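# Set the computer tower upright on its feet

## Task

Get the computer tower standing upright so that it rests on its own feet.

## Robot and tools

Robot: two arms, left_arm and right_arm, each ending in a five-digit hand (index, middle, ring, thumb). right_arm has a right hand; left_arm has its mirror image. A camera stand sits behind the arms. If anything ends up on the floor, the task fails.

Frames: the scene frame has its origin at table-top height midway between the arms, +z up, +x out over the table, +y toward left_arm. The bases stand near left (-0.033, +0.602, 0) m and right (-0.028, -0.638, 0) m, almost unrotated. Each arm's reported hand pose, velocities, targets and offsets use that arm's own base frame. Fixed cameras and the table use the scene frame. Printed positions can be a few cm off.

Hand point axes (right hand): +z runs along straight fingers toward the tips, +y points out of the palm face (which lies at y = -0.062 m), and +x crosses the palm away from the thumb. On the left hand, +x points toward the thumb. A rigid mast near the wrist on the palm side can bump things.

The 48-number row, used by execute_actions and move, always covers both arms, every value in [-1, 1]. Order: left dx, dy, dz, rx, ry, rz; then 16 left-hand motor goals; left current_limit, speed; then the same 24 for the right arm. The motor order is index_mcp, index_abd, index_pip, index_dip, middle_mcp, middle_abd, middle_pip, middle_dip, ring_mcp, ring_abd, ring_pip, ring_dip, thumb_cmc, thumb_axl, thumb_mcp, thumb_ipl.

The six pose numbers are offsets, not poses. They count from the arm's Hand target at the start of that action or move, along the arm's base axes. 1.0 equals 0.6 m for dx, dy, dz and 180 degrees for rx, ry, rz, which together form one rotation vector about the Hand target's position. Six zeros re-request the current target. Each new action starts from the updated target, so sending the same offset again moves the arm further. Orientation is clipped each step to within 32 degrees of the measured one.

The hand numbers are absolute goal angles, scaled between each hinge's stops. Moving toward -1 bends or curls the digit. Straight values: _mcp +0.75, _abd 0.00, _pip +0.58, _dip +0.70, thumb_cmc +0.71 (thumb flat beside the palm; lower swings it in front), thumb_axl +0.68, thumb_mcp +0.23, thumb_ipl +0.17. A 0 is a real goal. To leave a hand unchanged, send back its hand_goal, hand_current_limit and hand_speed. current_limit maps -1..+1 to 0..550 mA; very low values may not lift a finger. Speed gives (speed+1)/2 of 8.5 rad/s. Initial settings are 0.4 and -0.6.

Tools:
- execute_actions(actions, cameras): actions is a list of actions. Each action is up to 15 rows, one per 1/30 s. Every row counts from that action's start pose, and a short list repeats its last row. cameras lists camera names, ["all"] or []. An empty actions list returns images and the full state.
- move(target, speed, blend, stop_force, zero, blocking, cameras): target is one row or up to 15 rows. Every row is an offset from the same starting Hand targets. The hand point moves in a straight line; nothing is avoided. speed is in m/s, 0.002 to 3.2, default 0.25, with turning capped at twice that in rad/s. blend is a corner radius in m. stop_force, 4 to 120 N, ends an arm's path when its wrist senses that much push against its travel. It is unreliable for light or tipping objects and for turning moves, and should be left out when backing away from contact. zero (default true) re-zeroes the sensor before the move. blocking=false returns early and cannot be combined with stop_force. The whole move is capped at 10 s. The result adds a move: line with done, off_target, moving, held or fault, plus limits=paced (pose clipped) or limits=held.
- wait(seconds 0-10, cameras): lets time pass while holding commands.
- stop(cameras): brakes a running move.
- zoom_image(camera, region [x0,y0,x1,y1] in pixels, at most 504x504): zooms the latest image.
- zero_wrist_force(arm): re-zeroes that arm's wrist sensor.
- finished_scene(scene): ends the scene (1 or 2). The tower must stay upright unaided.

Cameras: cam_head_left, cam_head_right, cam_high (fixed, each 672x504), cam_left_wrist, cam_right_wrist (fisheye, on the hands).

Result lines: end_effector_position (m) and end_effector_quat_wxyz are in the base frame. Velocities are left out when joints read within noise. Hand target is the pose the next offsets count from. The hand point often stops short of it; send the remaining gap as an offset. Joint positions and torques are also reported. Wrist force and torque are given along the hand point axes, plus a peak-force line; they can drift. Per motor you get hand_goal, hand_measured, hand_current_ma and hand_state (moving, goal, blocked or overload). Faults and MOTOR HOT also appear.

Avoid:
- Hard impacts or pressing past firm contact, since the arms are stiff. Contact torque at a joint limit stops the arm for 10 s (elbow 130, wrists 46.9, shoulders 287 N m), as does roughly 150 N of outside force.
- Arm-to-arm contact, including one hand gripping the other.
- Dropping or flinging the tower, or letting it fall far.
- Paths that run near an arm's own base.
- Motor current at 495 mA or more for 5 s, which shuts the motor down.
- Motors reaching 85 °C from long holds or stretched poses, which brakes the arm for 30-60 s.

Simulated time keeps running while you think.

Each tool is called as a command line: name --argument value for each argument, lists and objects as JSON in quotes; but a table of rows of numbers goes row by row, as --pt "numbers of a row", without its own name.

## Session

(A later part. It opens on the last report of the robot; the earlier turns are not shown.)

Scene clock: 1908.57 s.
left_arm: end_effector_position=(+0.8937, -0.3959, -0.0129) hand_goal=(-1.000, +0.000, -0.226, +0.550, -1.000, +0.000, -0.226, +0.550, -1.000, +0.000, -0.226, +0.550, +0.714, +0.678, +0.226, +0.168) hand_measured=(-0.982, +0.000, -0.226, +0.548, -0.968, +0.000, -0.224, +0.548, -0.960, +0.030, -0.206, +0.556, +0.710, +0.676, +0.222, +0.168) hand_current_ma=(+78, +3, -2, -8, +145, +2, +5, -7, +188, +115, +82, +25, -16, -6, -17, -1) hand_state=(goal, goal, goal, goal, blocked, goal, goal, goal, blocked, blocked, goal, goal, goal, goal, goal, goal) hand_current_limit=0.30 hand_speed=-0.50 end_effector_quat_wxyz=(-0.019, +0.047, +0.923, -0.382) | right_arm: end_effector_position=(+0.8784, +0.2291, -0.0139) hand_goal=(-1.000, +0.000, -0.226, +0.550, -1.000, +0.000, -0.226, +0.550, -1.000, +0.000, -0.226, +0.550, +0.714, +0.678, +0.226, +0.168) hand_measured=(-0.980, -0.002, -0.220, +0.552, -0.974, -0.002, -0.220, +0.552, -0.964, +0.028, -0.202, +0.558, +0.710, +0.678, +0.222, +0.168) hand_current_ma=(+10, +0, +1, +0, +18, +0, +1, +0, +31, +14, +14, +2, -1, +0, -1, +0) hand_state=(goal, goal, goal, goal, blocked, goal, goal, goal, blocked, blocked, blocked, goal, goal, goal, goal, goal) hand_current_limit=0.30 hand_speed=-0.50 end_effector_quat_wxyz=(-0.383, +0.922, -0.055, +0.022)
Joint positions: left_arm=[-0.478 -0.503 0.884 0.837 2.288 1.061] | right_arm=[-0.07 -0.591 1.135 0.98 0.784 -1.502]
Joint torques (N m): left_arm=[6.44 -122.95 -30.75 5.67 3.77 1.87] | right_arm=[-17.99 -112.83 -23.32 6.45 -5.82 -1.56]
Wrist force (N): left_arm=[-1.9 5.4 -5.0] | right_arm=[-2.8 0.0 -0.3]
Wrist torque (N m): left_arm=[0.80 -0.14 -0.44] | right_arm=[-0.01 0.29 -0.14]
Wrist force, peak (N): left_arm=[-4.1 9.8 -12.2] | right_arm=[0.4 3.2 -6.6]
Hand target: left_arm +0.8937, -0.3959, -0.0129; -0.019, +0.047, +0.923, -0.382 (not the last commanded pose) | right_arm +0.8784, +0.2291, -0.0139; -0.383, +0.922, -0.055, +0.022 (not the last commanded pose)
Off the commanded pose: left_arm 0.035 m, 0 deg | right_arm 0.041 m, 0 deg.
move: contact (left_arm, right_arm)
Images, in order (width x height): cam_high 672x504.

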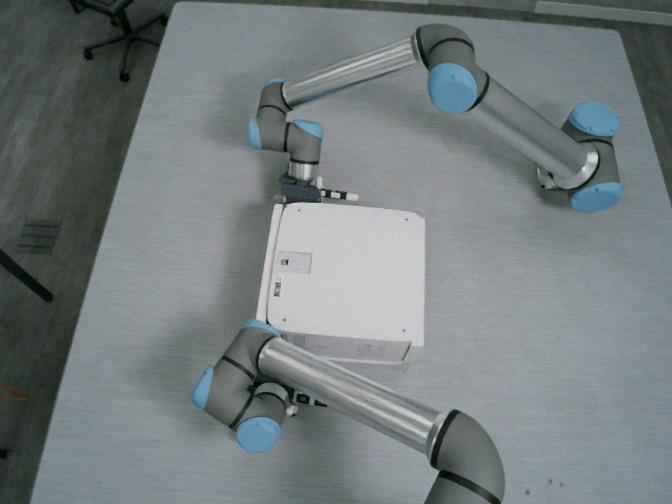

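move --target '[-0.0034,-0.0332,0,0,0,0,-1,0,-0.226,0.55,-1,0,-0.226,0.55,-1,0,-0.226,0.55,0.714,0.678,0.226,0.168,0.3,-0.5, 0.0039,0.0331,0,0,0,0,-1,0,-0.226,0.55,-1,0,-0.226,0.55,-1,0,-0.226,0.55,0.714,0.678,0.226,0.168,0.3,-0.5]' --speed 0.006 --stop_force 50 --cameras '[]'

move --target '[-0.0008,0,0.008,0,0,0,-1,0,-0.226,0.55,-1,0,-0.226,0.55,-1,0,-0.226,0.55,0.714,0.678,0.226,0.168,0.3,-0.5, -0.0008,0,0.008,0,0,0,-1,0,-0.226,0.55,-1,0,-0.226,0.55,-1,0,-0.226,0.55,0.714,0.678,0.226,0.168,0.3,-0.5]' --speed 0.01 --cameras '["cam_head_right"]'

Scene clock: 1919.17 s.
left_arm: end_effector_position=(+0.8936, -0.3974, -0.0128) hand_goal=(-1.000, +0.000, -0.226, +0.550, -1.000, +0.000, -0.226, +0.550, -1.000, +0.000, -0.226, +0.550, +0.714, +0.678, +0.226, +0.168) hand_measured=(-0.982, +0.000, -0.226, +0.548, -0.968, +0.000, -0.224, +0.548, -0.960, +0.030, -0.206, +0.556, +0.710, +0.676, +0.222, +0.168) hand_current_ma=(+78, +3, -2, -8, +145, +2, +5, -7, +188, +115, +82, +25, -16, -6, -17, -1) hand_state=(goal, goal, goal, goal, blocked, goal, goal, goal, blocked, blocked, goal, goal, goal, goal, goal, goal) hand_current_limit=0.30 hand_speed=-0.50 end_effector_quat_wxyz=(-0.019, +0.047, +0.923, -0.382) | right_arm: end_effector_position=(+0.8787, +0.2308, -0.0139) hand_goal=(-1.000, +0.000, -0.226, +0.550, -1.000, +0.000, -0.226, +0.550, -1.000, +0.000, -0.226, +0.550, +0.714, +0.678, +0.226, +0.168) hand_measured=(-0.980, -0.002, -0.220, +0.552, -0.974, -0.002, -0.220, +0.552, -0.964, +0.028, -0.202, +0.558, +0.710, +0.678, +0.222, +0.168) hand_current_ma=(+10, +0, +1, +0, +18, +0, +1, +0, +31, +14, +14, +2, -1, +0, -1, +0) hand_state=(goal, goal, goal, goal, blocked, goal, goal, goal, blocked, blocked, blocked, goal, goal, goal, goal, goal) hand_current_limit=0.30 hand_speed=-0.50 end_effector_quat_wxyz=(-0.383, +0.922, -0.055, +0.022)
Joint positions: left_arm=[-0.48 -0.502 0.883 0.837 2.287 1.059] | right_arm=[-0.068 -0.59 1.134 0.979 0.784 -1.499]
Joint torques (N m): left_arm=[-35.79 -119.08 -37.89 -0.87 10.8 3.53] | right_arm=[27.1 -117.23 -29.2 2.51 -14.17 -3.14]
Wrist force (N): left_arm=[7.2 36.8 -48.0] | right_arm=[-15.7 38.5 -38.0]
Wrist torque (N m): left_arm=[5.34 -3.45 -1.92] | right_arm=[4.07 2.75 0.86]
Wrist force, peak (N): left_arm=[8.2 41.3 -55.0] | right_arm=[-18.3 42.2 -40.6]
Hand target: left_arm +0.8936, -0.3974, -0.0128; -0.019, +0.047, +0.923, -0.382 (not the last commanded pose) | right_arm +0.8787, +0.2308, -0.0139; -0.383, +0.922, -0.055, +0.022 (not the last commanded pose)
Off the commanded pose: left_arm 0.019 m, 0 deg | right_arm 0.018 m, 0 deg.
move: contact (left_arm, right_arm)
No camera images: "cameras" was empty.

Scene clock: 1919.87 s.
left_arm: end_effector_position=(+0.8931, -0.3973, -0.0083) hand_goal=(-1.000, +0.000, -0.226, +0.550, -1.000, +0.000, -0.226, +0.550, -1.000, +0.000, -0.226, +0.550, +0.714, +0.678, +0.226, +0.168) hand_measured=(-0.982, +0.000, -0.226, +0.548, -0.968, +0.000, -0.224, +0.548, -0.960, +0.030, -0.206, +0.556, +0.710, +0.676, +0.222, +0.168) hand_current_ma=(+78, +3, -2, -8, +145, +2, +5, -7, +188, +115, +82, +25, -16, -6, -17, -1) hand_state=(goal, goal, goal, goal, blocked, goal, goal, goal, blocked, blocked, goal, goal, goal, goal, goal, goal) hand_current_limit=0.30 hand_speed=-0.50 end_effector_quat_wxyz=(-0.019, +0.047, +0.923, -0.382) | right_arm: end_effector_position=(+0.8782, +0.2308, -0.0093) hand_goal=(-1.000, +0.000, -0.226, +0.550, -1.000, +0.000, -0.226, +0.550, -1.000, +0.000, -0.226, +0.550, +0.714, +0.678, +0.226, +0.168) hand_measured=(-0.980, -0.002, -0.220, +0.552, -0.974, -0.002, -0.220, +0.552, -0.964, +0.028, -0.202, +0.558, +0.710, +0.678, +0.222, +0.168) hand_current_ma=(+10, +0, +1, +0, +18, +0, +1, +0, +31, +14, +14, +2, -1, +0, -1, +0) hand_state=(goal, goal, goal, goal, blocked, goal, goal, goal, blocked, blocked, blocked, goal, goal, goal, goal, goal) hand_current_limit=0.30 hand_speed=-0.50 end_effector_quat_wxyz=(-0.383, +0.922, -0.055, +0.022)
Joint positions: left_arm=[-0.48 -0.507 0.884 0.841 2.287 1.058] | right_arm=[-0.068 -0.595 1.135 0.983 0.784 -1.499]
Joint torques (N m): left_arm=[-58.94 -154.82 -63.82 1.15 10.92 0.77] | right_arm=[23.6 -132.18 -37.43 5.53 -12.76 -3.35]
Wrist force (N): left_arm=[11.1 59.2 -16.8] | right_arm=[-14.6 46.9 -18.7]
Wrist torque (N m): left_arm=[2.37 -1.11 -3.19] | right_arm=[2.14 1.52 1.48]
Wrist force, peak (N): left_arm=[13.5 58.8 -16.4] | right_arm=[-15.8 38.2 -38.0]
Hand target: left_arm +0.8931, -0.3974, -0.0080; -0.019, +0.047, +0.923, -0.382 | right_arm +0.8782, +0.2308, -0.0091; -0.383, +0.922, -0.055, +0.022
Off the commanded pose: left_arm 0.000 m, 0 deg | right_arm 0.000 m, 0 deg.
move: done
Images, in order (width x height): cam_head_right 672x504.

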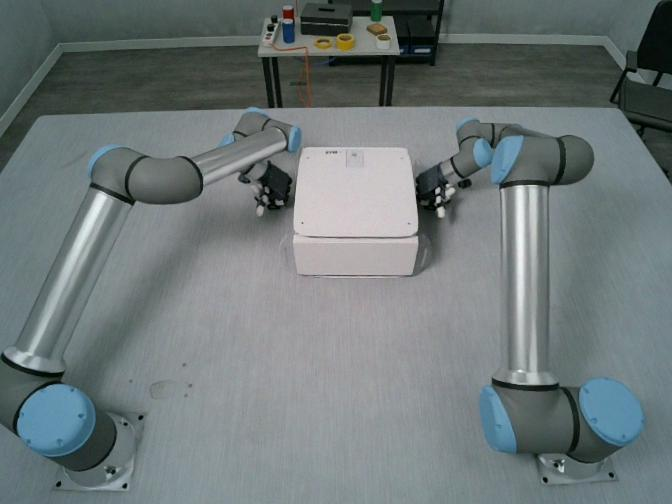

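move --target '[-0.0014,0,0.0125,0,0,0,-1,0,-0.226,0.55,-1,0,-0.226,0.55,-1,0,-0.226,0.55,0.714,0.678,0.226,0.168,0.3,-0.5, -0.0014,0,0.0125,0,0,0,-1,0,-0.226,0.55,-1,0,-0.226,0.55,-1,0,-0.226,0.55,0.714,0.678,0.226,0.168,0.3,-0.5]' --speed 0.01 --cameras '["cam_head_right","cam_high"]'

zoom_image --camera "cam_high" --region '[230, 140, 450, 400]'

Scene clock: 1928.77 s.
left_arm: end_effector_position=(+0.8923, -0.3974, -0.0007) hand_goal=(-1.000, +0.000, -0.226, +0.550, -1.000, +0.000, -0.226, +0.550, -1.000, +0.000, -0.226, +0.550, +0.714, +0.678, +0.226, +0.168) hand_measured=(-0.982, +0.000, -0.226, +0.548, -0.968, +0.000, -0.224, +0.548, -0.960, +0.030, -0.206, +0.556, +0.710, +0.676, +0.222, +0.168) hand_current_ma=(+78, +3, -2, -8, +145, +2, +5, -7, +188, +115, +82, +25, -16, -6, -17, -1) hand_state=(goal, goal, goal, goal, blocked, goal, goal, goal, blocked, blocked, goal, goal, goal, goal, goal, goal) hand_current_limit=0.30 hand_speed=-0.50 end_effector_quat_wxyz=(-0.019, +0.047, +0.923, -0.382) | right_arm: end_effector_position=(+0.8774, +0.2307, -0.0018) hand_goal=(-1.000, +0.000, -0.226, +0.550, -1.000, +0.000, -0.226, +0.550, -1.000, +0.000, -0.226, +0.550, +0.714, +0.678, +0.226, +0.168) hand_measured=(-0.980, -0.002, -0.220, +0.552, -0.974, -0.002, -0.220, +0.552, -0.964, +0.028, -0.202, +0.558, +0.710, +0.678, +0.222, +0.168) hand_current_ma=(+10, +0, +1, +0, +18, +0, +1, +0, +31, +14, +14, +2, -1, +0, -1, +0) hand_state=(goal, goal, goal, goal, blocked, goal, goal, goal, blocked, blocked, blocked, goal, goal, goal, goal, goal) hand_current_limit=0.30 hand_speed=-0.50 end_effector_quat_wxyz=(-0.383, +0.922, -0.055, +0.022)
Joint positions: left_arm=[-0.48 -0.514 0.884 0.847 2.286 1.058] | right_arm=[-0.068 -0.603 1.136 0.99 0.784 -1.499]
Joint torques (N m): left_arm=[-68.28 -166.67 -64.68 0.88 15.94 1.35] | right_arm=[30.38 -134.73 -37.13 7 -13.09 -4.12]
Wrist force (N): left_arm=[6.8 69.8 -15.8] | right_arm=[-7.8 59.7 -18.9]
Wrist torque (N m): left_arm=[2.36 -1.05 -4.45] | right_arm=[2.28 1.50 2.97]
Wrist force, peak (N): left_arm=[6.8 69.8 -15.8] | right_arm=[-7.8 59.7 -18.9]
Hand target: left_arm +0.8923, -0.3974, -0.0005; -0.019, +0.047, +0.923, -0.382 | right_arm +0.8773, +0.2308, -0.0016; -0.383, +0.922, -0.055, +0.022
Off the commanded pose: left_arm 0.000 m, 0 deg | right_arm 0.000 m, 0 deg.
move: done
Images, in order (width x height): cam_head_right 672x504, cam_high 672x504.

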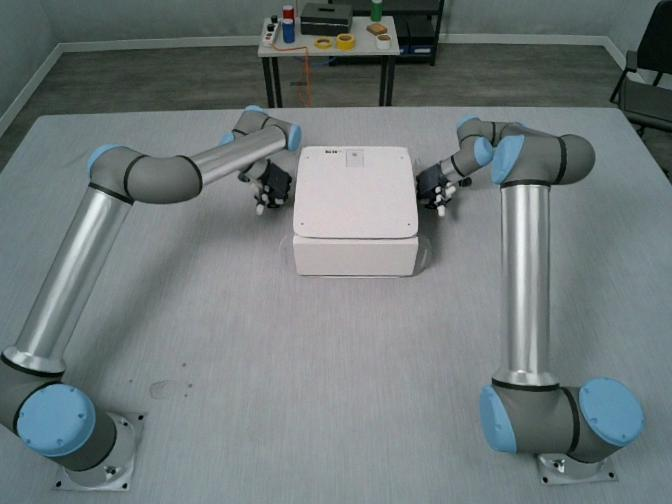

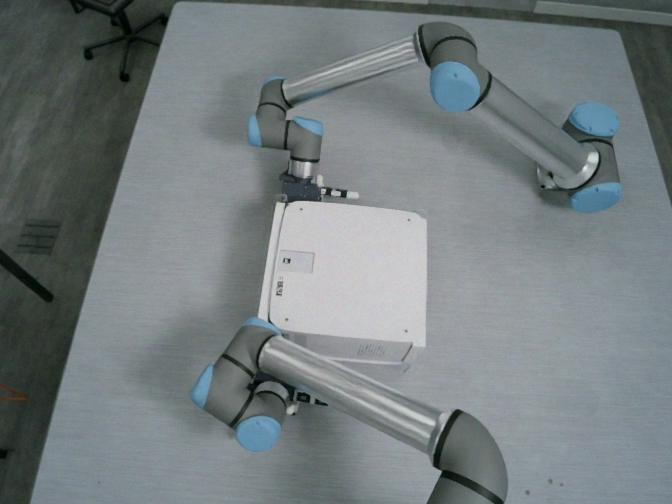

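Scaled by 1.938.

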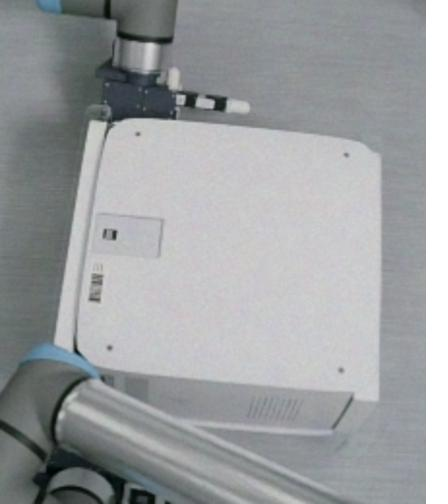

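move --target '[-0.0013,0.0001,0.03,-0.0022,-0.0221,0,-1,0,-0.226,0.55,-1,0,-0.226,0.55,-1,0,-0.226,0.55,0.714,0.678,0.226,0.168,0.3,-0.5, -0.0013,0.0002,0.03,-0.0026,-0.022,0,-1,0,-0.226,0.55,-1,0,-0.226,0.55,-1,0,-0.226,0.55,0.714,0.678,0.226,0.168,0.3,-0.5]' --speed 0.02 --cameras '["cam_head_right","cam_high"]'

Scene clock: 1953.60 s.
left_arm: end_effector_position=(+0.8915, -0.3974, +0.0175) hand_goal=(-1.000, +0.000, -0.226, +0.550, -1.000, +0.000, -0.226, +0.550, -1.000, +0.000, -0.226, +0.550, +0.714, +0.678, +0.226, +0.168) hand_measured=(-0.982, +0.000, -0.226, +0.548, -0.968, +0.000, -0.224, +0.548, -0.960, +0.030, -0.206, +0.556, +0.710, +0.676, +0.222, +0.168) hand_current_ma=(+78, +3, -2, -8, +145, +2, +5, -7, +188, +115, +82, +25, -17, -6, -17, -1) hand_state=(goal, goal, goal, goal, blocked, goal, goal, goal, blocked, blocked, goal, goal, goal, goal, goal, goal) hand_current_limit=0.30 hand_speed=-0.50 end_effector_quat_wxyz=(+0.013, +0.060, +0.922, -0.383) | right_arm: end_effector_position=(+0.8766, +0.2309, +0.0164) hand_goal=(-1.000, +0.000, -0.226, +0.550, -1.000, +0.000, -0.226, +0.550, -1.000, +0.000, -0.226, +0.550, +0.714, +0.678, +0.226, +0.168) hand_measured=(-0.980, -0.002, -0.220, +0.552, -0.974, -0.002, -0.220, +0.552, -0.964, +0.028, -0.202, +0.558, +0.710, +0.678, +0.222, +0.168) hand_current_ma=(+10, +0, +1, +0, +18, +0, +1, +0, +31, +14, +14, +2, -1, +0, -1, +0) hand_state=(goal, goal, goal, goal, blocked, goal, goal, goal, blocked, blocked, blocked, goal, goal, goal, goal, goal) hand_current_limit=0.30 hand_speed=-0.50 end_effector_quat_wxyz=(-0.381, +0.922, -0.042, +0.053)
Joint positions: left_arm=[-0.487 -0.572 0.95 0.778 2.26 1.062] | right_arm=[-0.067 -0.655 1.184 0.924 0.787 -1.498]
Joint torques (N m): left_arm=[-76.79 -153.62 -55.52 -3.61 15.35 5.48] | right_arm=[86.76 -134.06 -30.09 6.15 -12.79 -0.06]
Wrist force (N): left_arm=[-6.8 67.3 -23.7] | right_arm=[13.3 64.9 -25.4]
Wrist torque (N m): left_arm=[3.16 -1.48 -5.81] | right_arm=[2.98 1.78 5.47]
Wrist force, peak (N): left_arm=[8.1 70.9 -14.8] | right_arm=[13.2 65.4 -24.9]
Hand target: left_arm +0.8915, -0.3974, +0.0175; +0.013, +0.060, +0.922, -0.383 | right_arm +0.8766, +0.2309, +0.0164; -0.381, +0.922, -0.042, +0.054
Off the commanded pose: left_arm 0.000 m, 0 deg | right_arm 0.000 m, 0 deg.
move: done
Images, in order (width x height): cam_head_right 672x504, cam_high 672x504.

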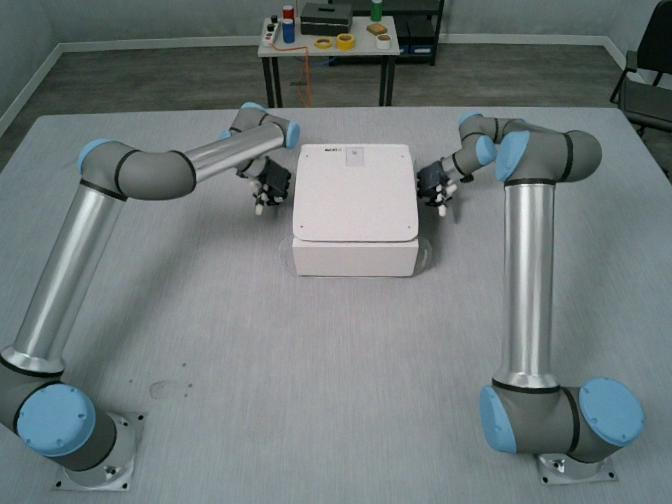

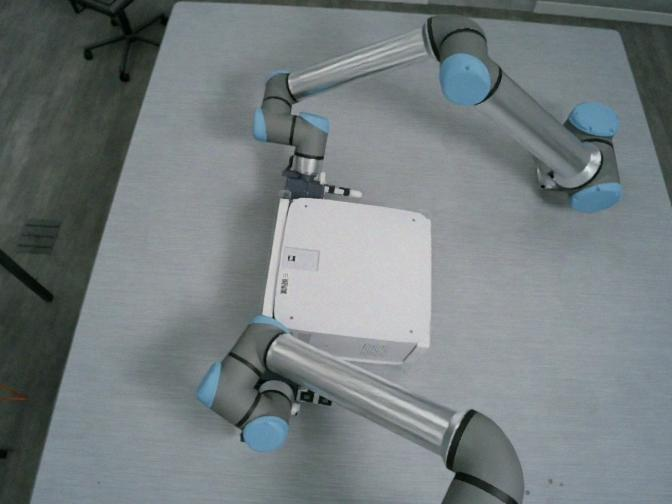

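move --target '[-0.0071,0.0007,0.0592,-0.0034,-0.0331,0,-1,0,-0.226,0.55,-1,0,-0.226,0.55,-1,0,-0.226,0.55,0.714,0.678,0.226,0.168,0.3,-0.5, -0.0071,0.0008,0.0592,-0.0039,-0.0331,0,-1,0,-0.226,0.55,-1,0,-0.226,0.55,-1,0,-0.226,0.55,0.714,0.678,0.226,0.168,0.3,-0.5]' --speed 0.03 --cameras '["cam_head_right","cam_high"]'

Scene clock: 1972.57 s.
left_arm: end_effector_position=(+0.8872, -0.3969, +0.0530) hand_goal=(-1.000, +0.000, -0.226, +0.550, -1.000, +0.000, -0.226, +0.550, -1.000, +0.000, -0.226, +0.550, +0.714, +0.678, +0.226, +0.168) hand_measured=(-0.982, +0.000, -0.226, +0.548, -0.968, +0.000, -0.224, +0.548, -0.960, +0.030, -0.206, +0.556, +0.710, +0.676, +0.222, +0.168) hand_current_ma=(+78, +3, -2, -8, +145, +2, +5, -6, +188, +115, +82, +25, -17, -6, -17, -1) hand_state=(goal, goal, goal, goal, blocked, goal, goal, goal, blocked, blocked, goal, goal, goal, goal, goal, goal) hand_current_limit=0.30 hand_speed=-0.50 end_effector_quat_wxyz=(+0.061, +0.080, +0.918, -0.384) | right_arm: end_effector_position=(+0.8723, +0.2314, +0.0519) hand_goal=(-1.000, +0.000, -0.226, +0.550, -1.000, +0.000, -0.226, +0.550, -1.000, +0.000, -0.226, +0.550, +0.714, +0.678, +0.226, +0.168) hand_measured=(-0.980, -0.002, -0.220, +0.552, -0.974, -0.002, -0.220, +0.552, -0.964, +0.028, -0.202, +0.558, +0.710, +0.678, +0.222, +0.168) hand_current_ma=(+10, +0, +1, +0, +18, +0, +1, +0, +31, +14, +14, +2, -1, +0, -1, +0) hand_state=(goal, goal, goal, goal, blocked, goal, goal, goal, blocked, blocked, blocked, goal, goal, goal, goal, goal) hand_current_limit=0.30 hand_speed=-0.50 end_effector_quat_wxyz=(-0.377, +0.920, -0.022, +0.102)
Joint positions: left_arm=[-0.499 -0.665 1.046 0.684 2.219 1.071] | right_arm=[-0.065 -0.743 1.259 0.831 0.793 -1.497]
Joint torques (N m): left_arm=[-68.22 -150.63 -66.31 -7.98 12.64 5.42] | right_arm=[92.48 -122.58 -25.34 4.71 -14.3 -0.07]
Wrist force (N): left_arm=[11.3 66.3 -21.5] | right_arm=[13.7 68.5 -31.5]
Wrist torque (N m): left_arm=[2.94 -1.55 -3.88] | right_arm=[3.61 2.18 5.76]
Wrist force, peak (N): left_arm=[-6.8 67.6 -23.9] | right_arm=[13.7 68.8 -32.1]
Hand target: left_arm +0.8872, -0.3969, +0.0531; +0.061, +0.080, +0.918, -0.384 | right_arm +0.8723, +0.2314, +0.0520; -0.377, +0.920, -0.022, +0.102
Off the commanded pose: left_arm 0.000 m, 0 deg | right_arm 0.000 m, 0 deg.
move: done
Images, in order (width x height): cam_head_right 672x504, cam_high 672x504.

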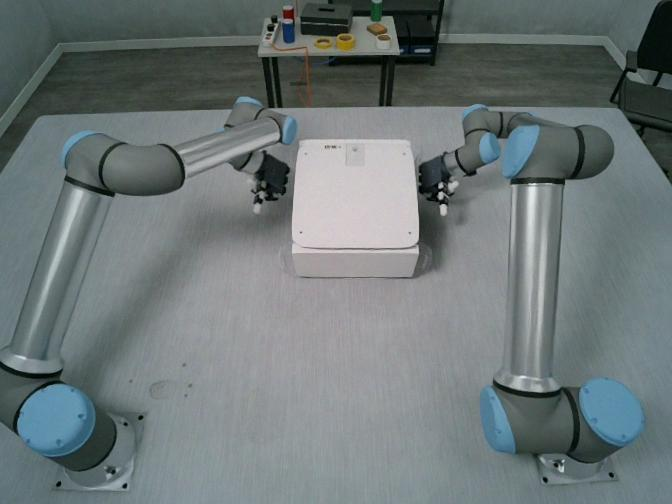

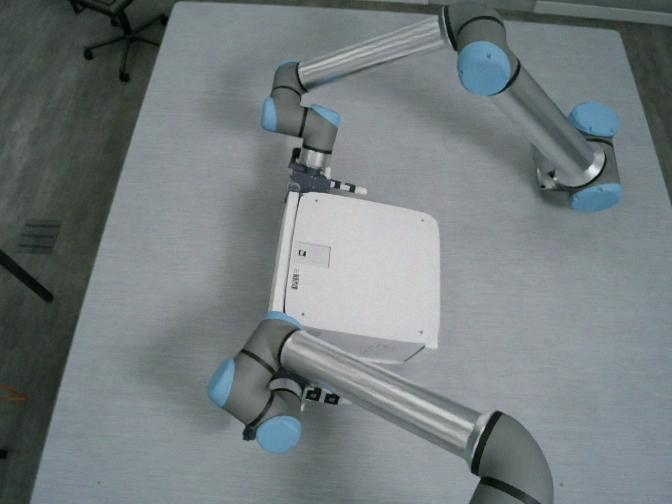

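move --pt "-0.0104 0.0011 0.0495 -0.0028 -0.0277 0 -1 0 -0.226 0.55 -1 0 -0.226 0.55 -1 0 -0.226 0.55 0.714 0.678 0.226 0.168 0.3 -0.5 -0.0104 0.0012 0.0495 -0.0033 -0.0276 0 -1 0 -0.226 0.55 -1 0 -0.226 0.55 -1 0 -0.226 0.55 0.714 0.678 0.226 0.168 0.3 -0.5" --pt "-0.0264 0.0027 0.0977 -0.0056 -0.0553 0 -1 0 -0.226 0.55 -1 0 -0.226 0.55 -1 0 -0.226 0.55 0.714 0.678 0.226 0.168 0.3 -0.5 -0.0263 0.0031 0.0977 -0.0066 -0.0552 0 -1 0 -0.226 0.55 -1 0 -0.226 0.55 -1 0 -0.226 0.55 0.714 0.678 0.226 0.168 0.3 -0.5" --speed 0.03 --blend 0.01 --cameras '["cam_head_right","cam_high"]'

Scene clock: 1988.47 s.
left_arm: end_effector_position=(+0.8714, -0.3953, +0.1116) hand_goal=(-1.000, +0.000, -0.226, +0.550, -1.000, +0.000, -0.226, +0.550, -1.000, +0.000, -0.226, +0.550, +0.714, +0.678, +0.226, +0.168) hand_measured=(-0.982, +0.000, -0.226, +0.548, -0.968, +0.000, -0.224, +0.548, -0.960, +0.030, -0.206, +0.556, +0.710, +0.676, +0.222, +0.168) hand_current_ma=(+77, +3, -2, -8, +145, +2, +5, -6, +188, +115, +82, +25, -17, -6, -17, -1) hand_state=(goal, goal, goal, goal, blocked, goal, goal, goal, blocked, blocked, goal, goal, goal, goal, goal, goal) hand_current_limit=0.30 hand_speed=-0.50 end_effector_quat_wxyz=(+0.141, +0.112, +0.906, -0.384) | right_arm: end_effector_position=(+0.8566, +0.2332, +0.1105) hand_goal=(-1.000, +0.000, -0.226, +0.550, -1.000, +0.000, -0.226, +0.550, -1.000, +0.000, -0.226, +0.550, +0.714, +0.678, +0.226, +0.168) hand_measured=(-0.980, -0.002, -0.220, +0.552, -0.974, -0.002, -0.220, +0.552, -0.964, +0.028, -0.202, +0.558, +0.710, +0.678, +0.222, +0.168) hand_current_ma=(+10, +0, +1, +0, +18, +0, +1, +0, +31, +14, +14, +2, -1, +0, -1, +0) hand_state=(goal, goal, goal, goal, blocked, goal, goal, goal, blocked, blocked, blocked, goal, goal, goal, goal, goal) hand_current_limit=0.30 hand_speed=-0.50 end_effector_quat_wxyz=(-0.368, +0.912, +0.012, +0.181)
Joint positions: left_arm=[-0.525 -0.821 1.208 0.528 2.147 1.092] | right_arm=[-0.062 -0.893 1.391 0.674 0.803 -1.496]
Joint torques (N m): left_arm=[-66.4 -139.26 -65.96 -10.93 10.97 4.81] | right_arm=[100.85 -109.25 -18.34 6.34 -14.18 -0.42]
Wrist force (N): left_arm=[18.0 63.5 -24.4] | right_arm=[22.1 70.9 -40.9]
Wrist torque (N m): left_arm=[3.18 -1.97 -2.99] | right_arm=[4.57 2.82 6.82]
Wrist force, peak (N): left_arm=[16.4 65.8 -23.7] | right_arm=[25.3 70.7 -41.5]
Hand target: left_arm +0.8714, -0.3953, +0.1117; +0.141, +0.112, +0.906, -0.384 | right_arm +0.8565, +0.2332, +0.1106; -0.368, +0.912, +0.012, +0.181
Off the commanded pose: left_arm 0.000 m, 0 deg | right_arm 0.000 m, 0 deg.
move: done
Images, in order (width x height): cam_head_right 672x504, cam_high 672x504.

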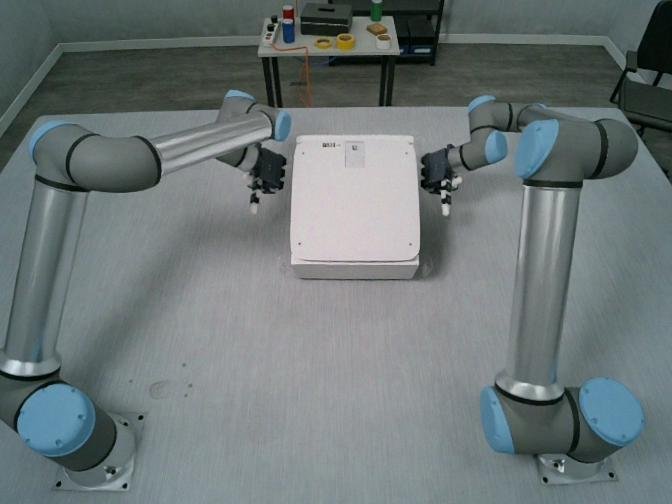

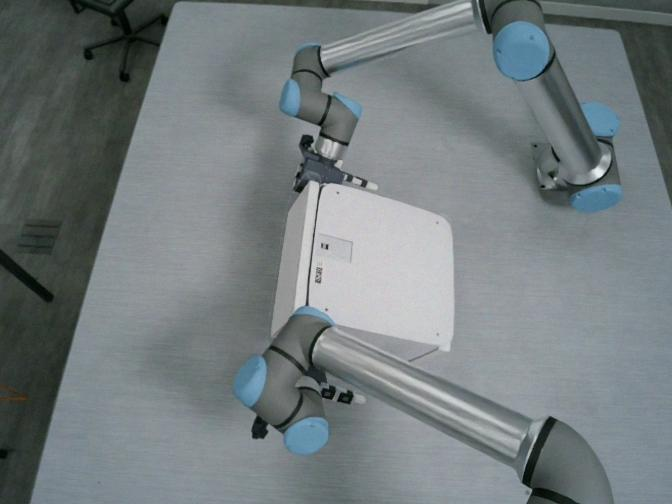

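move --pt "-0.0192 0.002 0.0462 -0.0028 -0.0277 0 -1 0 -0.226 0.55 -1 0 -0.226 0.55 -1 0 -0.226 0.55 0.714 0.678 0.226 0.168 0.3 -0.5 -0.0192 0.0019 0.0462 -0.0033 -0.0276 0 -1 0 -0.226 0.55 -1 0 -0.226 0.55 -1 0 -0.226 0.55 0.714 0.678 0.226 0.168 0.3 -0.5" --pt "-0.0426 0.0043 0.0927 -0.0056 -0.0553 0 -1 0 -0.226 0.55 -1 0 -0.226 0.55 -1 0 -0.226 0.55 0.714 0.678 0.226 0.168 0.3 -0.5 -0.0425 0.0045 0.0927 -0.0066 -0.0552 0 -1 0 -0.226 0.55 -1 0 -0.226 0.55 -1 0 -0.226 0.55 0.714 0.678 0.226 0.168 0.3 -0.5" --speed 0.03 --blend 0.01 --cameras '["cam_head_right","cam_high"]'

Scene clock: 2007.43 s.
left_arm: end_effector_position=(+0.8459, -0.3927, +0.1672) hand_goal=(-1.000, +0.000, -0.226, +0.550, -1.000, +0.000, -0.226, +0.550, -1.000, +0.000, -0.226, +0.550, +0.714, +0.678, +0.226, +0.168) hand_measured=(-0.984, +0.000, -0.226, +0.548, -0.968, +0.000, -0.224, +0.548, -0.960, +0.030, -0.206, +0.556, +0.710, +0.676, +0.222, +0.168) hand_current_ma=(+72, +3, -2, -8, +144, +2, +6, -6, +188, +115, +82, +25, -17, -6, -17, -1) hand_state=(goal, goal, goal, goal, blocked, goal, goal, goal, blocked, blocked, goal, goal, goal, goal, goal, goal) hand_current_limit=0.30 hand_speed=-0.50 end_effector_quat_wxyz=(+0.220, +0.144, +0.887, -0.381) | right_arm: end_effector_position=(+0.8311, +0.2359, +0.1661) hand_goal=(-1.000, +0.000, -0.226, +0.550, -1.000, +0.000, -0.226, +0.550, -1.000, +0.000, -0.226, +0.550, +0.714, +0.678, +0.226, +0.168) hand_measured=(-0.982, -0.002, -0.220, +0.552, -0.974, -0.002, -0.220, +0.552, -0.964, +0.028, -0.202, +0.558, +0.710, +0.678, +0.222, +0.168) hand_current_ma=(+9, +0, +1, +0, +18, +0, +1, +0, +31, +14, +14, +2, -1, +0, -1, +0) hand_state=(goal, goal, goal, goal, blocked, goal, goal, goal, blocked, blocked, blocked, goal, goal, goal, goal, goal) hand_current_limit=0.30 hand_speed=-0.50 end_effector_quat_wxyz=(-0.356, +0.897, +0.046, +0.259)
Joint positions: left_arm=[-0.558 -0.975 1.37 0.377 2.069 1.12] | right_arm=[-0.057 -1.046 1.529 0.516 0.815 -1.497]
Joint torques (N m): left_arm=[-62.28 -123.73 -68.02 -12.29 9.63 4.47] | right_arm=[98.89 -93.23 -15.47 3.98 -13.88 -3.74]
Wrist force (N): left_arm=[23.1 58.2 -27.6] | right_arm=[20.2 71.3 -44.2]
Wrist torque (N m): left_arm=[3.40 -2.32 -2.07] | right_arm=[4.96 3.10 6.86]
Wrist force, peak (N): left_arm=[19.6 63.9 -24.1] | right_arm=[20.4 71.3 -46.0]
Hand target: left_arm +0.8458, -0.3927, +0.1673; +0.220, +0.144, +0.887, -0.381 | right_arm +0.8310, +0.2359, +0.1662; -0.356, +0.896, +0.046, +0.259
Off the commanded pose: left_arm 0.000 m, 0 deg | right_arm 0.000 m, 0 deg.
move: done
Images, in order (width x height): cam_head_right 672x504, cam_high 672x504.

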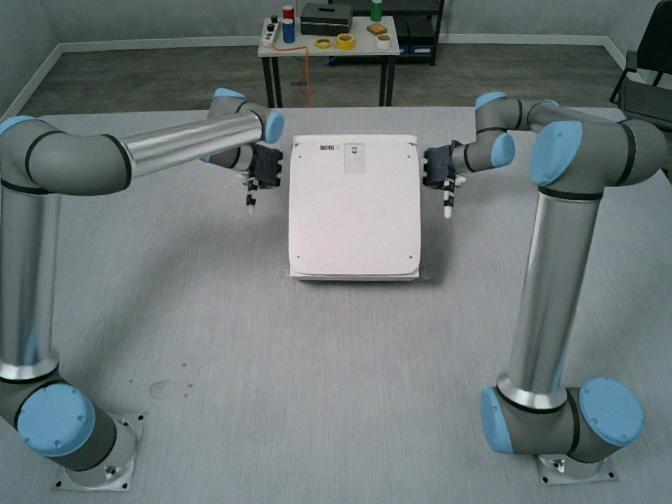

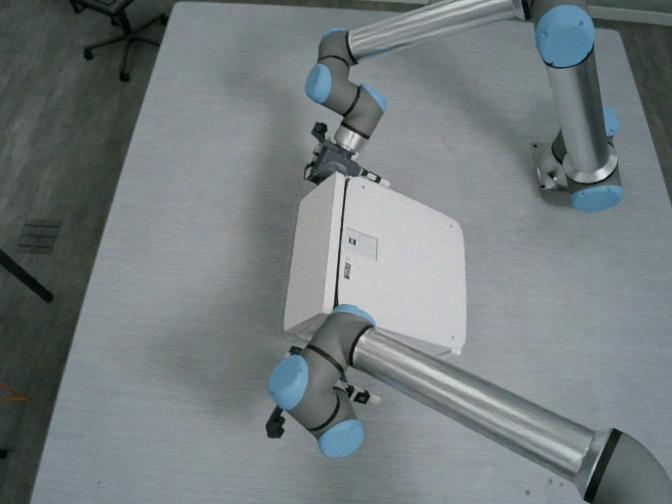

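move --pt "-0.0279 0.0028 0.0442 -0.0028 -0.0277 0 -1 0 -0.226 0.55 -1 0 -0.226 0.55 -1 0 -0.226 0.55 0.714 0.678 0.226 0.168 0.3 -0.5 -0.0278 0.0031 0.0442 -0.0033 -0.0276 0 -1 0 -0.226 0.55 -1 0 -0.226 0.55 -1 0 -0.226 0.55 0.714 0.678 0.226 0.168 0.3 -0.5" --pt "-0.0594 0.006 0.0875 -0.0056 -0.0553 0 -1 0 -0.226 0.55 -1 0 -0.226 0.55 -1 0 -0.226 0.55 0.714 0.678 0.226 0.168 0.3 -0.5 -0.0593 0.0067 0.0875 -0.0066 -0.0552 0 -1 0 -0.226 0.55 -1 0 -0.226 0.55 -1 0 -0.226 0.55 0.714 0.678 0.226 0.168 0.3 -0.5" --pt "-0.0935 0.0095 0.1272 -0.0084 -0.0829 0 -1 0 -0.226 0.55 -1 0 -0.226 0.55 -1 0 -0.226 0.55 0.714 0.678 0.226 0.168 0.3 -0.5 -0.0933 0.0106 0.1272 -0.0098 -0.0827 0 -1 0 -0.226 0.55 -1 0 -0.226 0.55 -1 0 -0.226 0.55 0.714 0.678 0.226 0.168 0.3 -0.5" --speed 0.03 --blend 0.01 --cameras '["cam_head_right","cam_high"]'

Scene clock: 2025.30 s.
left_arm: end_effector_position=(+0.7898, -0.3870, +0.2436) hand_goal=(-1.000, +0.000, -0.226, +0.550, -1.000, +0.000, -0.226, +0.550, -1.000, +0.000, -0.226, +0.550, +0.714, +0.678, +0.226, +0.168) hand_measured=(-0.986, +0.000, -0.226, +0.548, -0.970, +0.000, -0.224, +0.548, -0.960, +0.030, -0.206, +0.556, +0.710, +0.676, +0.222, +0.168) hand_current_ma=(+60, +3, -2, -8, +142, +2, +7, -5, +188, +115, +82, +25, -17, -6, -17, -1) hand_state=(goal, goal, goal, goal, blocked, goal, goal, goal, blocked, blocked, goal, goal, goal, goal, goal, goal) hand_current_limit=0.30 hand_speed=-0.50 end_effector_quat_wxyz=(+0.335, +0.189, +0.845, -0.370) | right_arm: end_effector_position=(+0.7751, +0.2423, +0.2424) hand_goal=(-1.000, +0.000, -0.226, +0.550, -1.000, +0.000, -0.226, +0.550, -1.000, +0.000, -0.226, +0.550, +0.714, +0.678, +0.226, +0.168) hand_measured=(-0.984, +0.000, -0.220, +0.552, -0.974, -0.002, -0.220, +0.552, -0.964, +0.028, -0.202, +0.558, +0.710, +0.678, +0.222, +0.168) hand_current_ma=(+7, +0, +1, +0, +18, +0, +1, +0, +31, +14, +14, +2, -1, +0, -1, +0) hand_state=(goal, goal, goal, goal, blocked, goal, goal, goal, blocked, blocked, blocked, goal, goal, goal, goal, goal) hand_current_limit=0.30 hand_speed=-0.50 end_effector_quat_wxyz=(-0.334, +0.861, +0.095, +0.372)
Joint positions: left_arm=[-0.628 -1.205 1.612 0.16 1.938 1.18] | right_arm=[-0.046 -1.28 1.742 0.278 0.835 -1.501]
Joint torques (N m): left_arm=[-56.08 -95.48 -65.8 -14.37 7.9 4.24] | right_arm=[96.28 -78.01 -14.5 2.28 -14.69 -4.71]
Wrist force (N): left_arm=[26.6 48.9 -38.2] | right_arm=[16.3 74.2 -51.2]
Wrist torque (N m): left_arm=[4.38 -3.23 -1.00] | right_arm=[5.62 3.67 6.64]
Wrist force, peak (N): left_arm=[33.0 53.8 -33.5] | right_arm=[22.7 75.6 -53.4]
Hand target: left_arm +0.7897, -0.3870, +0.2436; +0.335, +0.189, +0.845, -0.370 | right_arm +0.7750, +0.2423, +0.2425; -0.334, +0.861, +0.095, +0.373
Off the commanded pose: left_arm 0.000 m, 0 deg | right_arm 0.000 m, 0 deg.
move: done
Images, in order (width x height): cam_head_right 672x504, cam_high 672x504.

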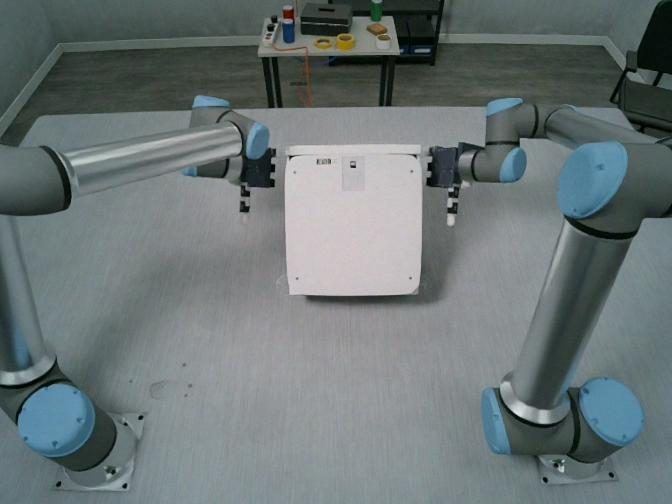

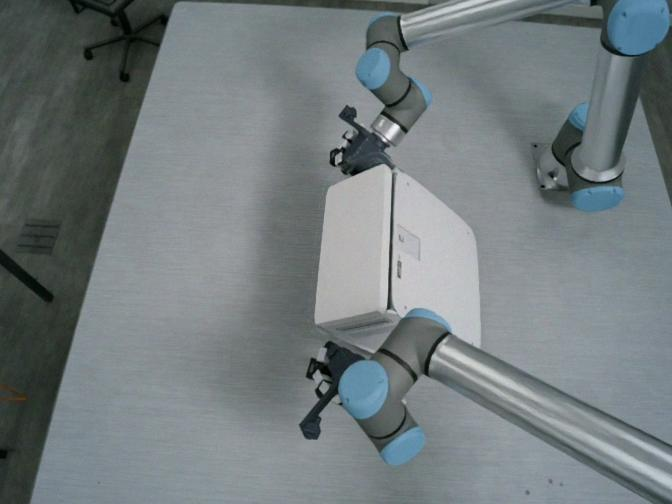

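move --pt "-0.0371 0.0038 0.0383 -0.0028 -0.0277 0 -1 0 -0.226 0.55 -1 0 -0.226 0.55 -1 0 -0.226 0.55 0.714 0.678 0.226 0.168 0.3 -0.5 -0.0372 0.0031 0.0383 -0.0033 -0.0276 0 -1 0 -0.226 0.55 -1 0 -0.226 0.55 -1 0 -0.226 0.55 0.714 0.678 0.226 0.168 0.3 -0.5" --pt "-0.0789 0.008 0.0733 -0.0056 -0.0553 0 -1 0 -0.226 0.55 -1 0 -0.226 0.55 -1 0 -0.226 0.55 0.714 0.678 0.226 0.168 0.3 -0.5 -0.0789 0.0081 0.0733 -0.0066 -0.0552 0 -1 0 -0.226 0.55 -1 0 -0.226 0.55 -1 0 -0.226 0.55 0.714 0.678 0.226 0.168 0.3 -0.5" --pt "-0.1234 0.0125 0.1068 -0.0084 -0.0829 0 -1 0 -0.226 0.55 -1 0 -0.226 0.55 -1 0 -0.226 0.55 0.714 0.678 0.226 0.168 0.3 -0.5 -0.1233 0.0133 0.1068 -0.0098 -0.0827 0 -1 0 -0.226 0.55 -1 0 -0.226 0.55 -1 0 -0.226 0.55 0.714 0.678 0.226 0.168 0.3 -0.5" --speed 0.03 --blend 0.01 --cameras '["cam_head_right","cam_high","cam_head_left"]'

Scene clock: 2047.23 s.
left_arm: end_effector_position=(+0.7158, -0.3795, +0.3076) hand_goal=(-1.000, +0.000, -0.226, +0.550, -1.000, +0.000, -0.226, +0.550, -1.000, +0.000, -0.226, +0.550, +0.714, +0.678, +0.226, +0.168) hand_measured=(-0.990, +0.000, -0.226, +0.548, -0.970, +0.000, -0.224, +0.548, -0.960, +0.030, -0.206, +0.556, +0.710, +0.676, +0.222, +0.168) hand_current_ma=(+45, +3, -2, -8, +139, +2, +9, -4, +188, +115, +82, +25, -17, -6, -17, -1) hand_state=(goal, goal, goal, goal, blocked, goal, goal, goal, blocked, blocked, goal, goal, goal, goal, goal, goal) hand_current_limit=0.30 hand_speed=-0.50 end_effector_quat_wxyz=(+0.444, +0.231, +0.790, -0.354) | right_arm: end_effector_position=(+0.7011, +0.2503, +0.3065) hand_goal=(-1.000, +0.000, -0.226, +0.550, -1.000, +0.000, -0.226, +0.550, -1.000, +0.000, -0.226, +0.550, +0.714, +0.678, +0.226, +0.168) hand_measured=(-0.988, +0.000, -0.220, +0.552, -0.974, -0.002, -0.220, +0.552, -0.964, +0.028, -0.202, +0.558, +0.710, +0.678, +0.222, +0.168) hand_current_ma=(+4, +0, +1, +0, +18, +0, +1, +0, +31, +14, +14, +2, -1, +0, -1, +0) hand_state=(goal, goal, goal, goal, blocked, goal, goal, goal, blocked, blocked, blocked, goal, goal, goal, goal, goal) hand_current_limit=0.30 hand_speed=-0.50 end_effector_quat_wxyz=(-0.305, +0.810, +0.143, +0.479)
Joint positions: left_arm=[-0.731 -1.432 1.848 -0.045 1.782 1.265] | right_arm=[-0.031 -1.519 1.958 0.048 0.859 -1.512]
Joint torques (N m): left_arm=[-16.1 -68.39 -32.43 -3.83 -2.01 2.11] | right_arm=[17.14 -55.6 -25.12 -2.55 2.72 -1.56]
Wrist force (N): left_arm=[0.6 0.5 0.4] | right_arm=[-0.4 -6.5 0.2]
Wrist torque (N m): left_arm=[0.17 -0.32 -0.03] | right_arm=[-0.81 0.19 0.02]
Wrist force, peak (N): left_arm=[26.3 49.3 -38.1] | right_arm=[16.4 74.2 -51.6]
Hand target: left_arm +0.7157, -0.3795, +0.3077; +0.445, +0.231, +0.790, -0.354 | right_arm +0.7011, +0.2503, +0.3066; -0.305, +0.810, +0.144, +0.479
Off the commanded pose: left_arm 0.000 m, 0 deg | right_arm 0.000 m, 0 deg.
move: done
Images, in order (width x height): cam_head_left 672x504, cam_head_right 672x504, cam_high 672x504.

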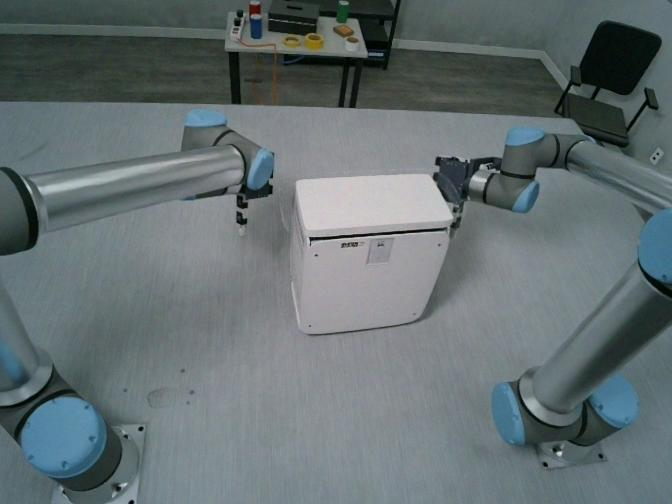

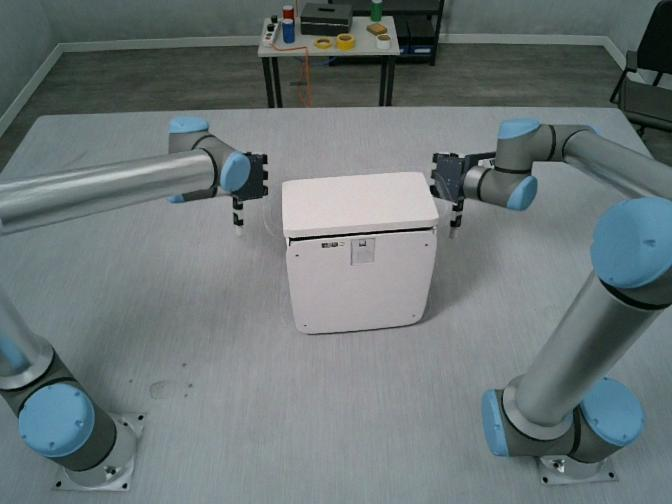

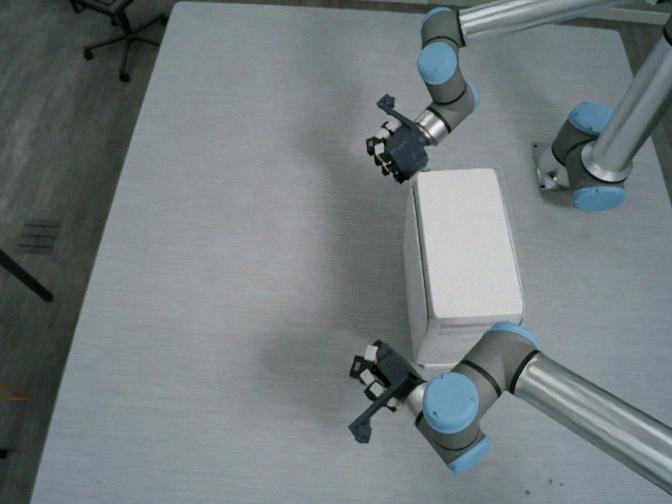

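move --target '[0.025,0.249,0.05,0,0,0,-1,0,-0.226,0.55,-1,0,-0.226,0.55,-1,0,-0.226,0.55,0.714,0.678,0.226,0.168,0.3,-0.5, -0.0295,-0.248,0.05,0,0,0,-1,0,-0.226,0.55,-1,0,-0.226,0.55,-1,0,-0.226,0.55,0.714,0.678,0.226,0.168,0.3,-0.5]' --speed 0.12 --cameras '["cam_head_right","cam_high","cam_head_left","cam_right_wrist"]'

zoom_image --camera "cam_head_right" --region '[260, 150, 460, 350]'

zoom_image --camera "cam_head_left" --region '[270, 150, 470, 350]'

zoom_image --camera "cam_high" --region '[380, 150, 560, 400]'

Scene clock: 2062.03 s.
left_arm: end_effector_position=(+0.7307, -0.2302, +0.3377) hand_goal=(-1.000, +0.000, -0.226, +0.550, -1.000, +0.000, -0.226, +0.550, -1.000, +0.000, -0.226, +0.550, +0.714, +0.678, +0.226, +0.168) hand_measured=(-0.990, +0.000, -0.226, +0.548, -0.970, +0.000, -0.224, +0.548, -0.960, +0.030, -0.206, +0.556, +0.710, +0.676, +0.222, +0.168) hand_current_ma=(+45, +3, -2, -8, +139, +2, +9, -4, +188, +115, +82, +25, -17, -6, -17, -1) hand_state=(goal, goal, goal, goal, blocked, goal, goal, goal, blocked, blocked, goal, goal, goal, goal, goal, goal) hand_current_limit=0.30 hand_speed=-0.50 end_effector_quat_wxyz=(+0.445, +0.231, +0.790, -0.354) | right_arm: end_effector_position=(+0.6834, +0.1016, +0.3366) hand_goal=(-1.000, +0.000, -0.226, +0.550, -1.000, +0.000, -0.226, +0.550, -1.000, +0.000, -0.226, +0.550, +0.714, +0.678, +0.226, +0.168) hand_measured=(-0.988, +0.000, -0.222, +0.552, -0.974, -0.002, -0.220, +0.552, -0.964, +0.028, -0.202, +0.558, +0.710, +0.678, +0.222, +0.168) hand_current_ma=(+4, +0, +1, +0, +18, +0, +1, +0, +31, +14, +14, +2, -1, +0, -1, +0) hand_state=(goal, goal, goal, goal, blocked, goal, goal, goal, blocked, blocked, blocked, goal, goal, goal, goal, goal) hand_current_limit=0.30 hand_speed=-0.50 end_effector_quat_wxyz=(-0.305, +0.810, +0.144, +0.479)
Joint positions: left_arm=[-0.491 -1.496 1.865 0.031 2.004 1.359] | right_arm=[-0.35 -1.572 1.981 0.28 0.591 -1.778]
Joint torques (N m): left_arm=[17 -64.78 -52.53 3.62 2.27 2.17] | right_arm=[-21.84 -24.38 -48.35 4.03 -4.98 -1.81]
Wrist force (N): left_arm=[-0.1 0.5 0.1] | right_arm=[-0.3 -6.6 0.3]
Wrist torque (N m): left_arm=[0.19 -0.23 -0.08] | right_arm=[-0.80 0.18 0.02]
Wrist force, peak (N): left_arm=[0.8 0.6 1.1] | right_arm=[-0.8 -7.3 1.4]
Hand target: left_arm +0.7307, -0.2301, +0.3377; +0.445, +0.231, +0.790, -0.354 | right_arm +0.6834, +0.1015, +0.3366; -0.305, +0.810, +0.144, +0.479
Off the commanded pose: left_arm 0.000 m, 0 deg | right_arm 0.000 m, 0 deg.
move: done
camera_calibration:
cam_right_wrist: T_world_to_cam=[[-0.10231, -0.393603, -0.91357, 0.455582], [-0.994579, 0.023312, 0.101338, 0.597832], [-0.0185899, 0.918985, -0.393854, 0.17649], [0, 0, 0, 1]] pos_world=[0.644482, 0.00318994, 0.425134]
Images, in order (width x height): cam_head_left 672x504, cam_head_right 672x504, cam_high 672x504, cam_right_wrist 672x504.

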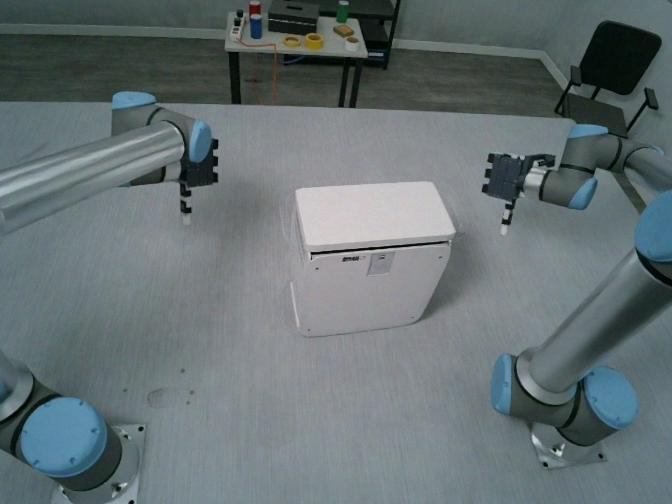

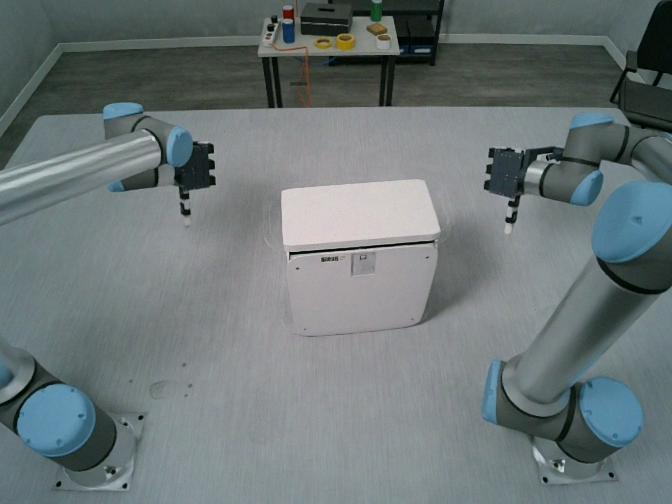

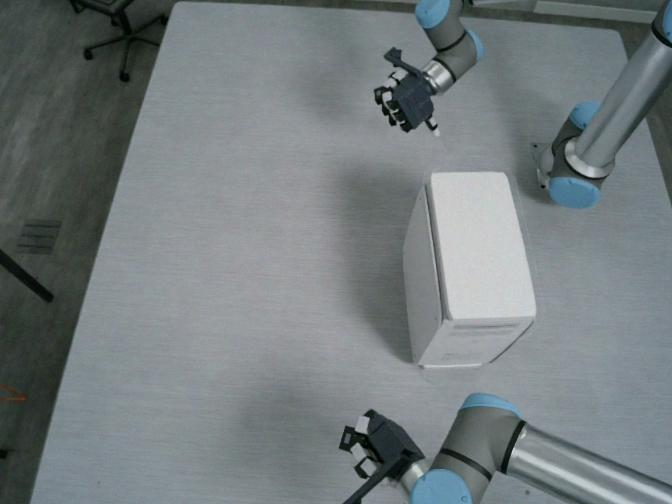

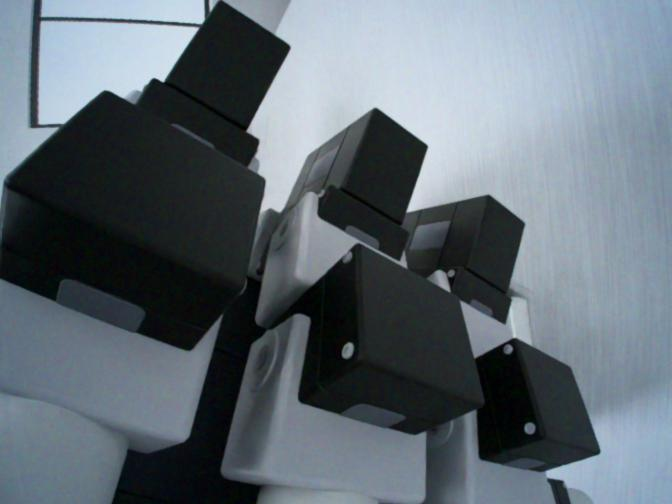

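Scaled by 2.520.

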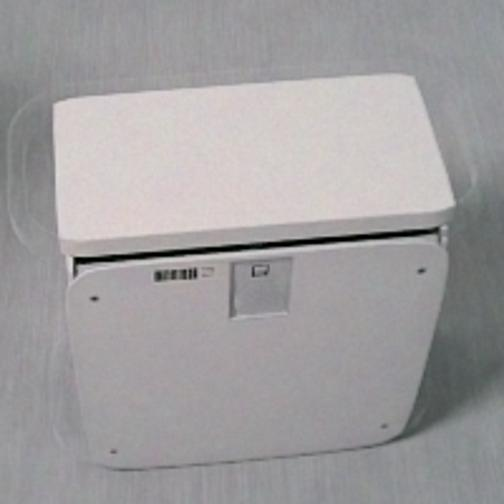

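Scaled by 2.520.

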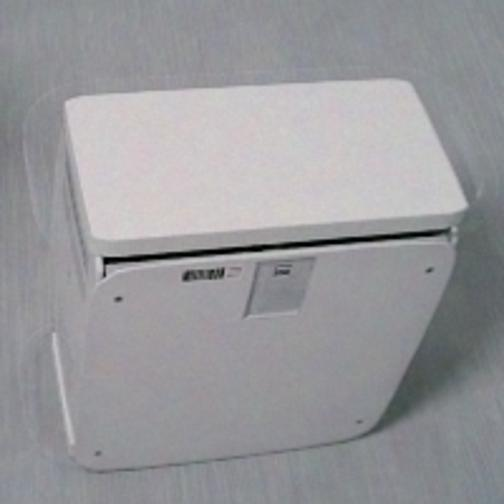

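Scaled by 2.016.

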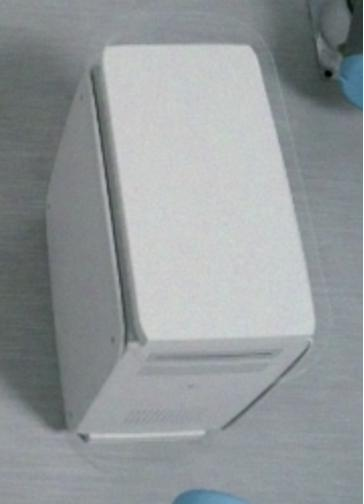

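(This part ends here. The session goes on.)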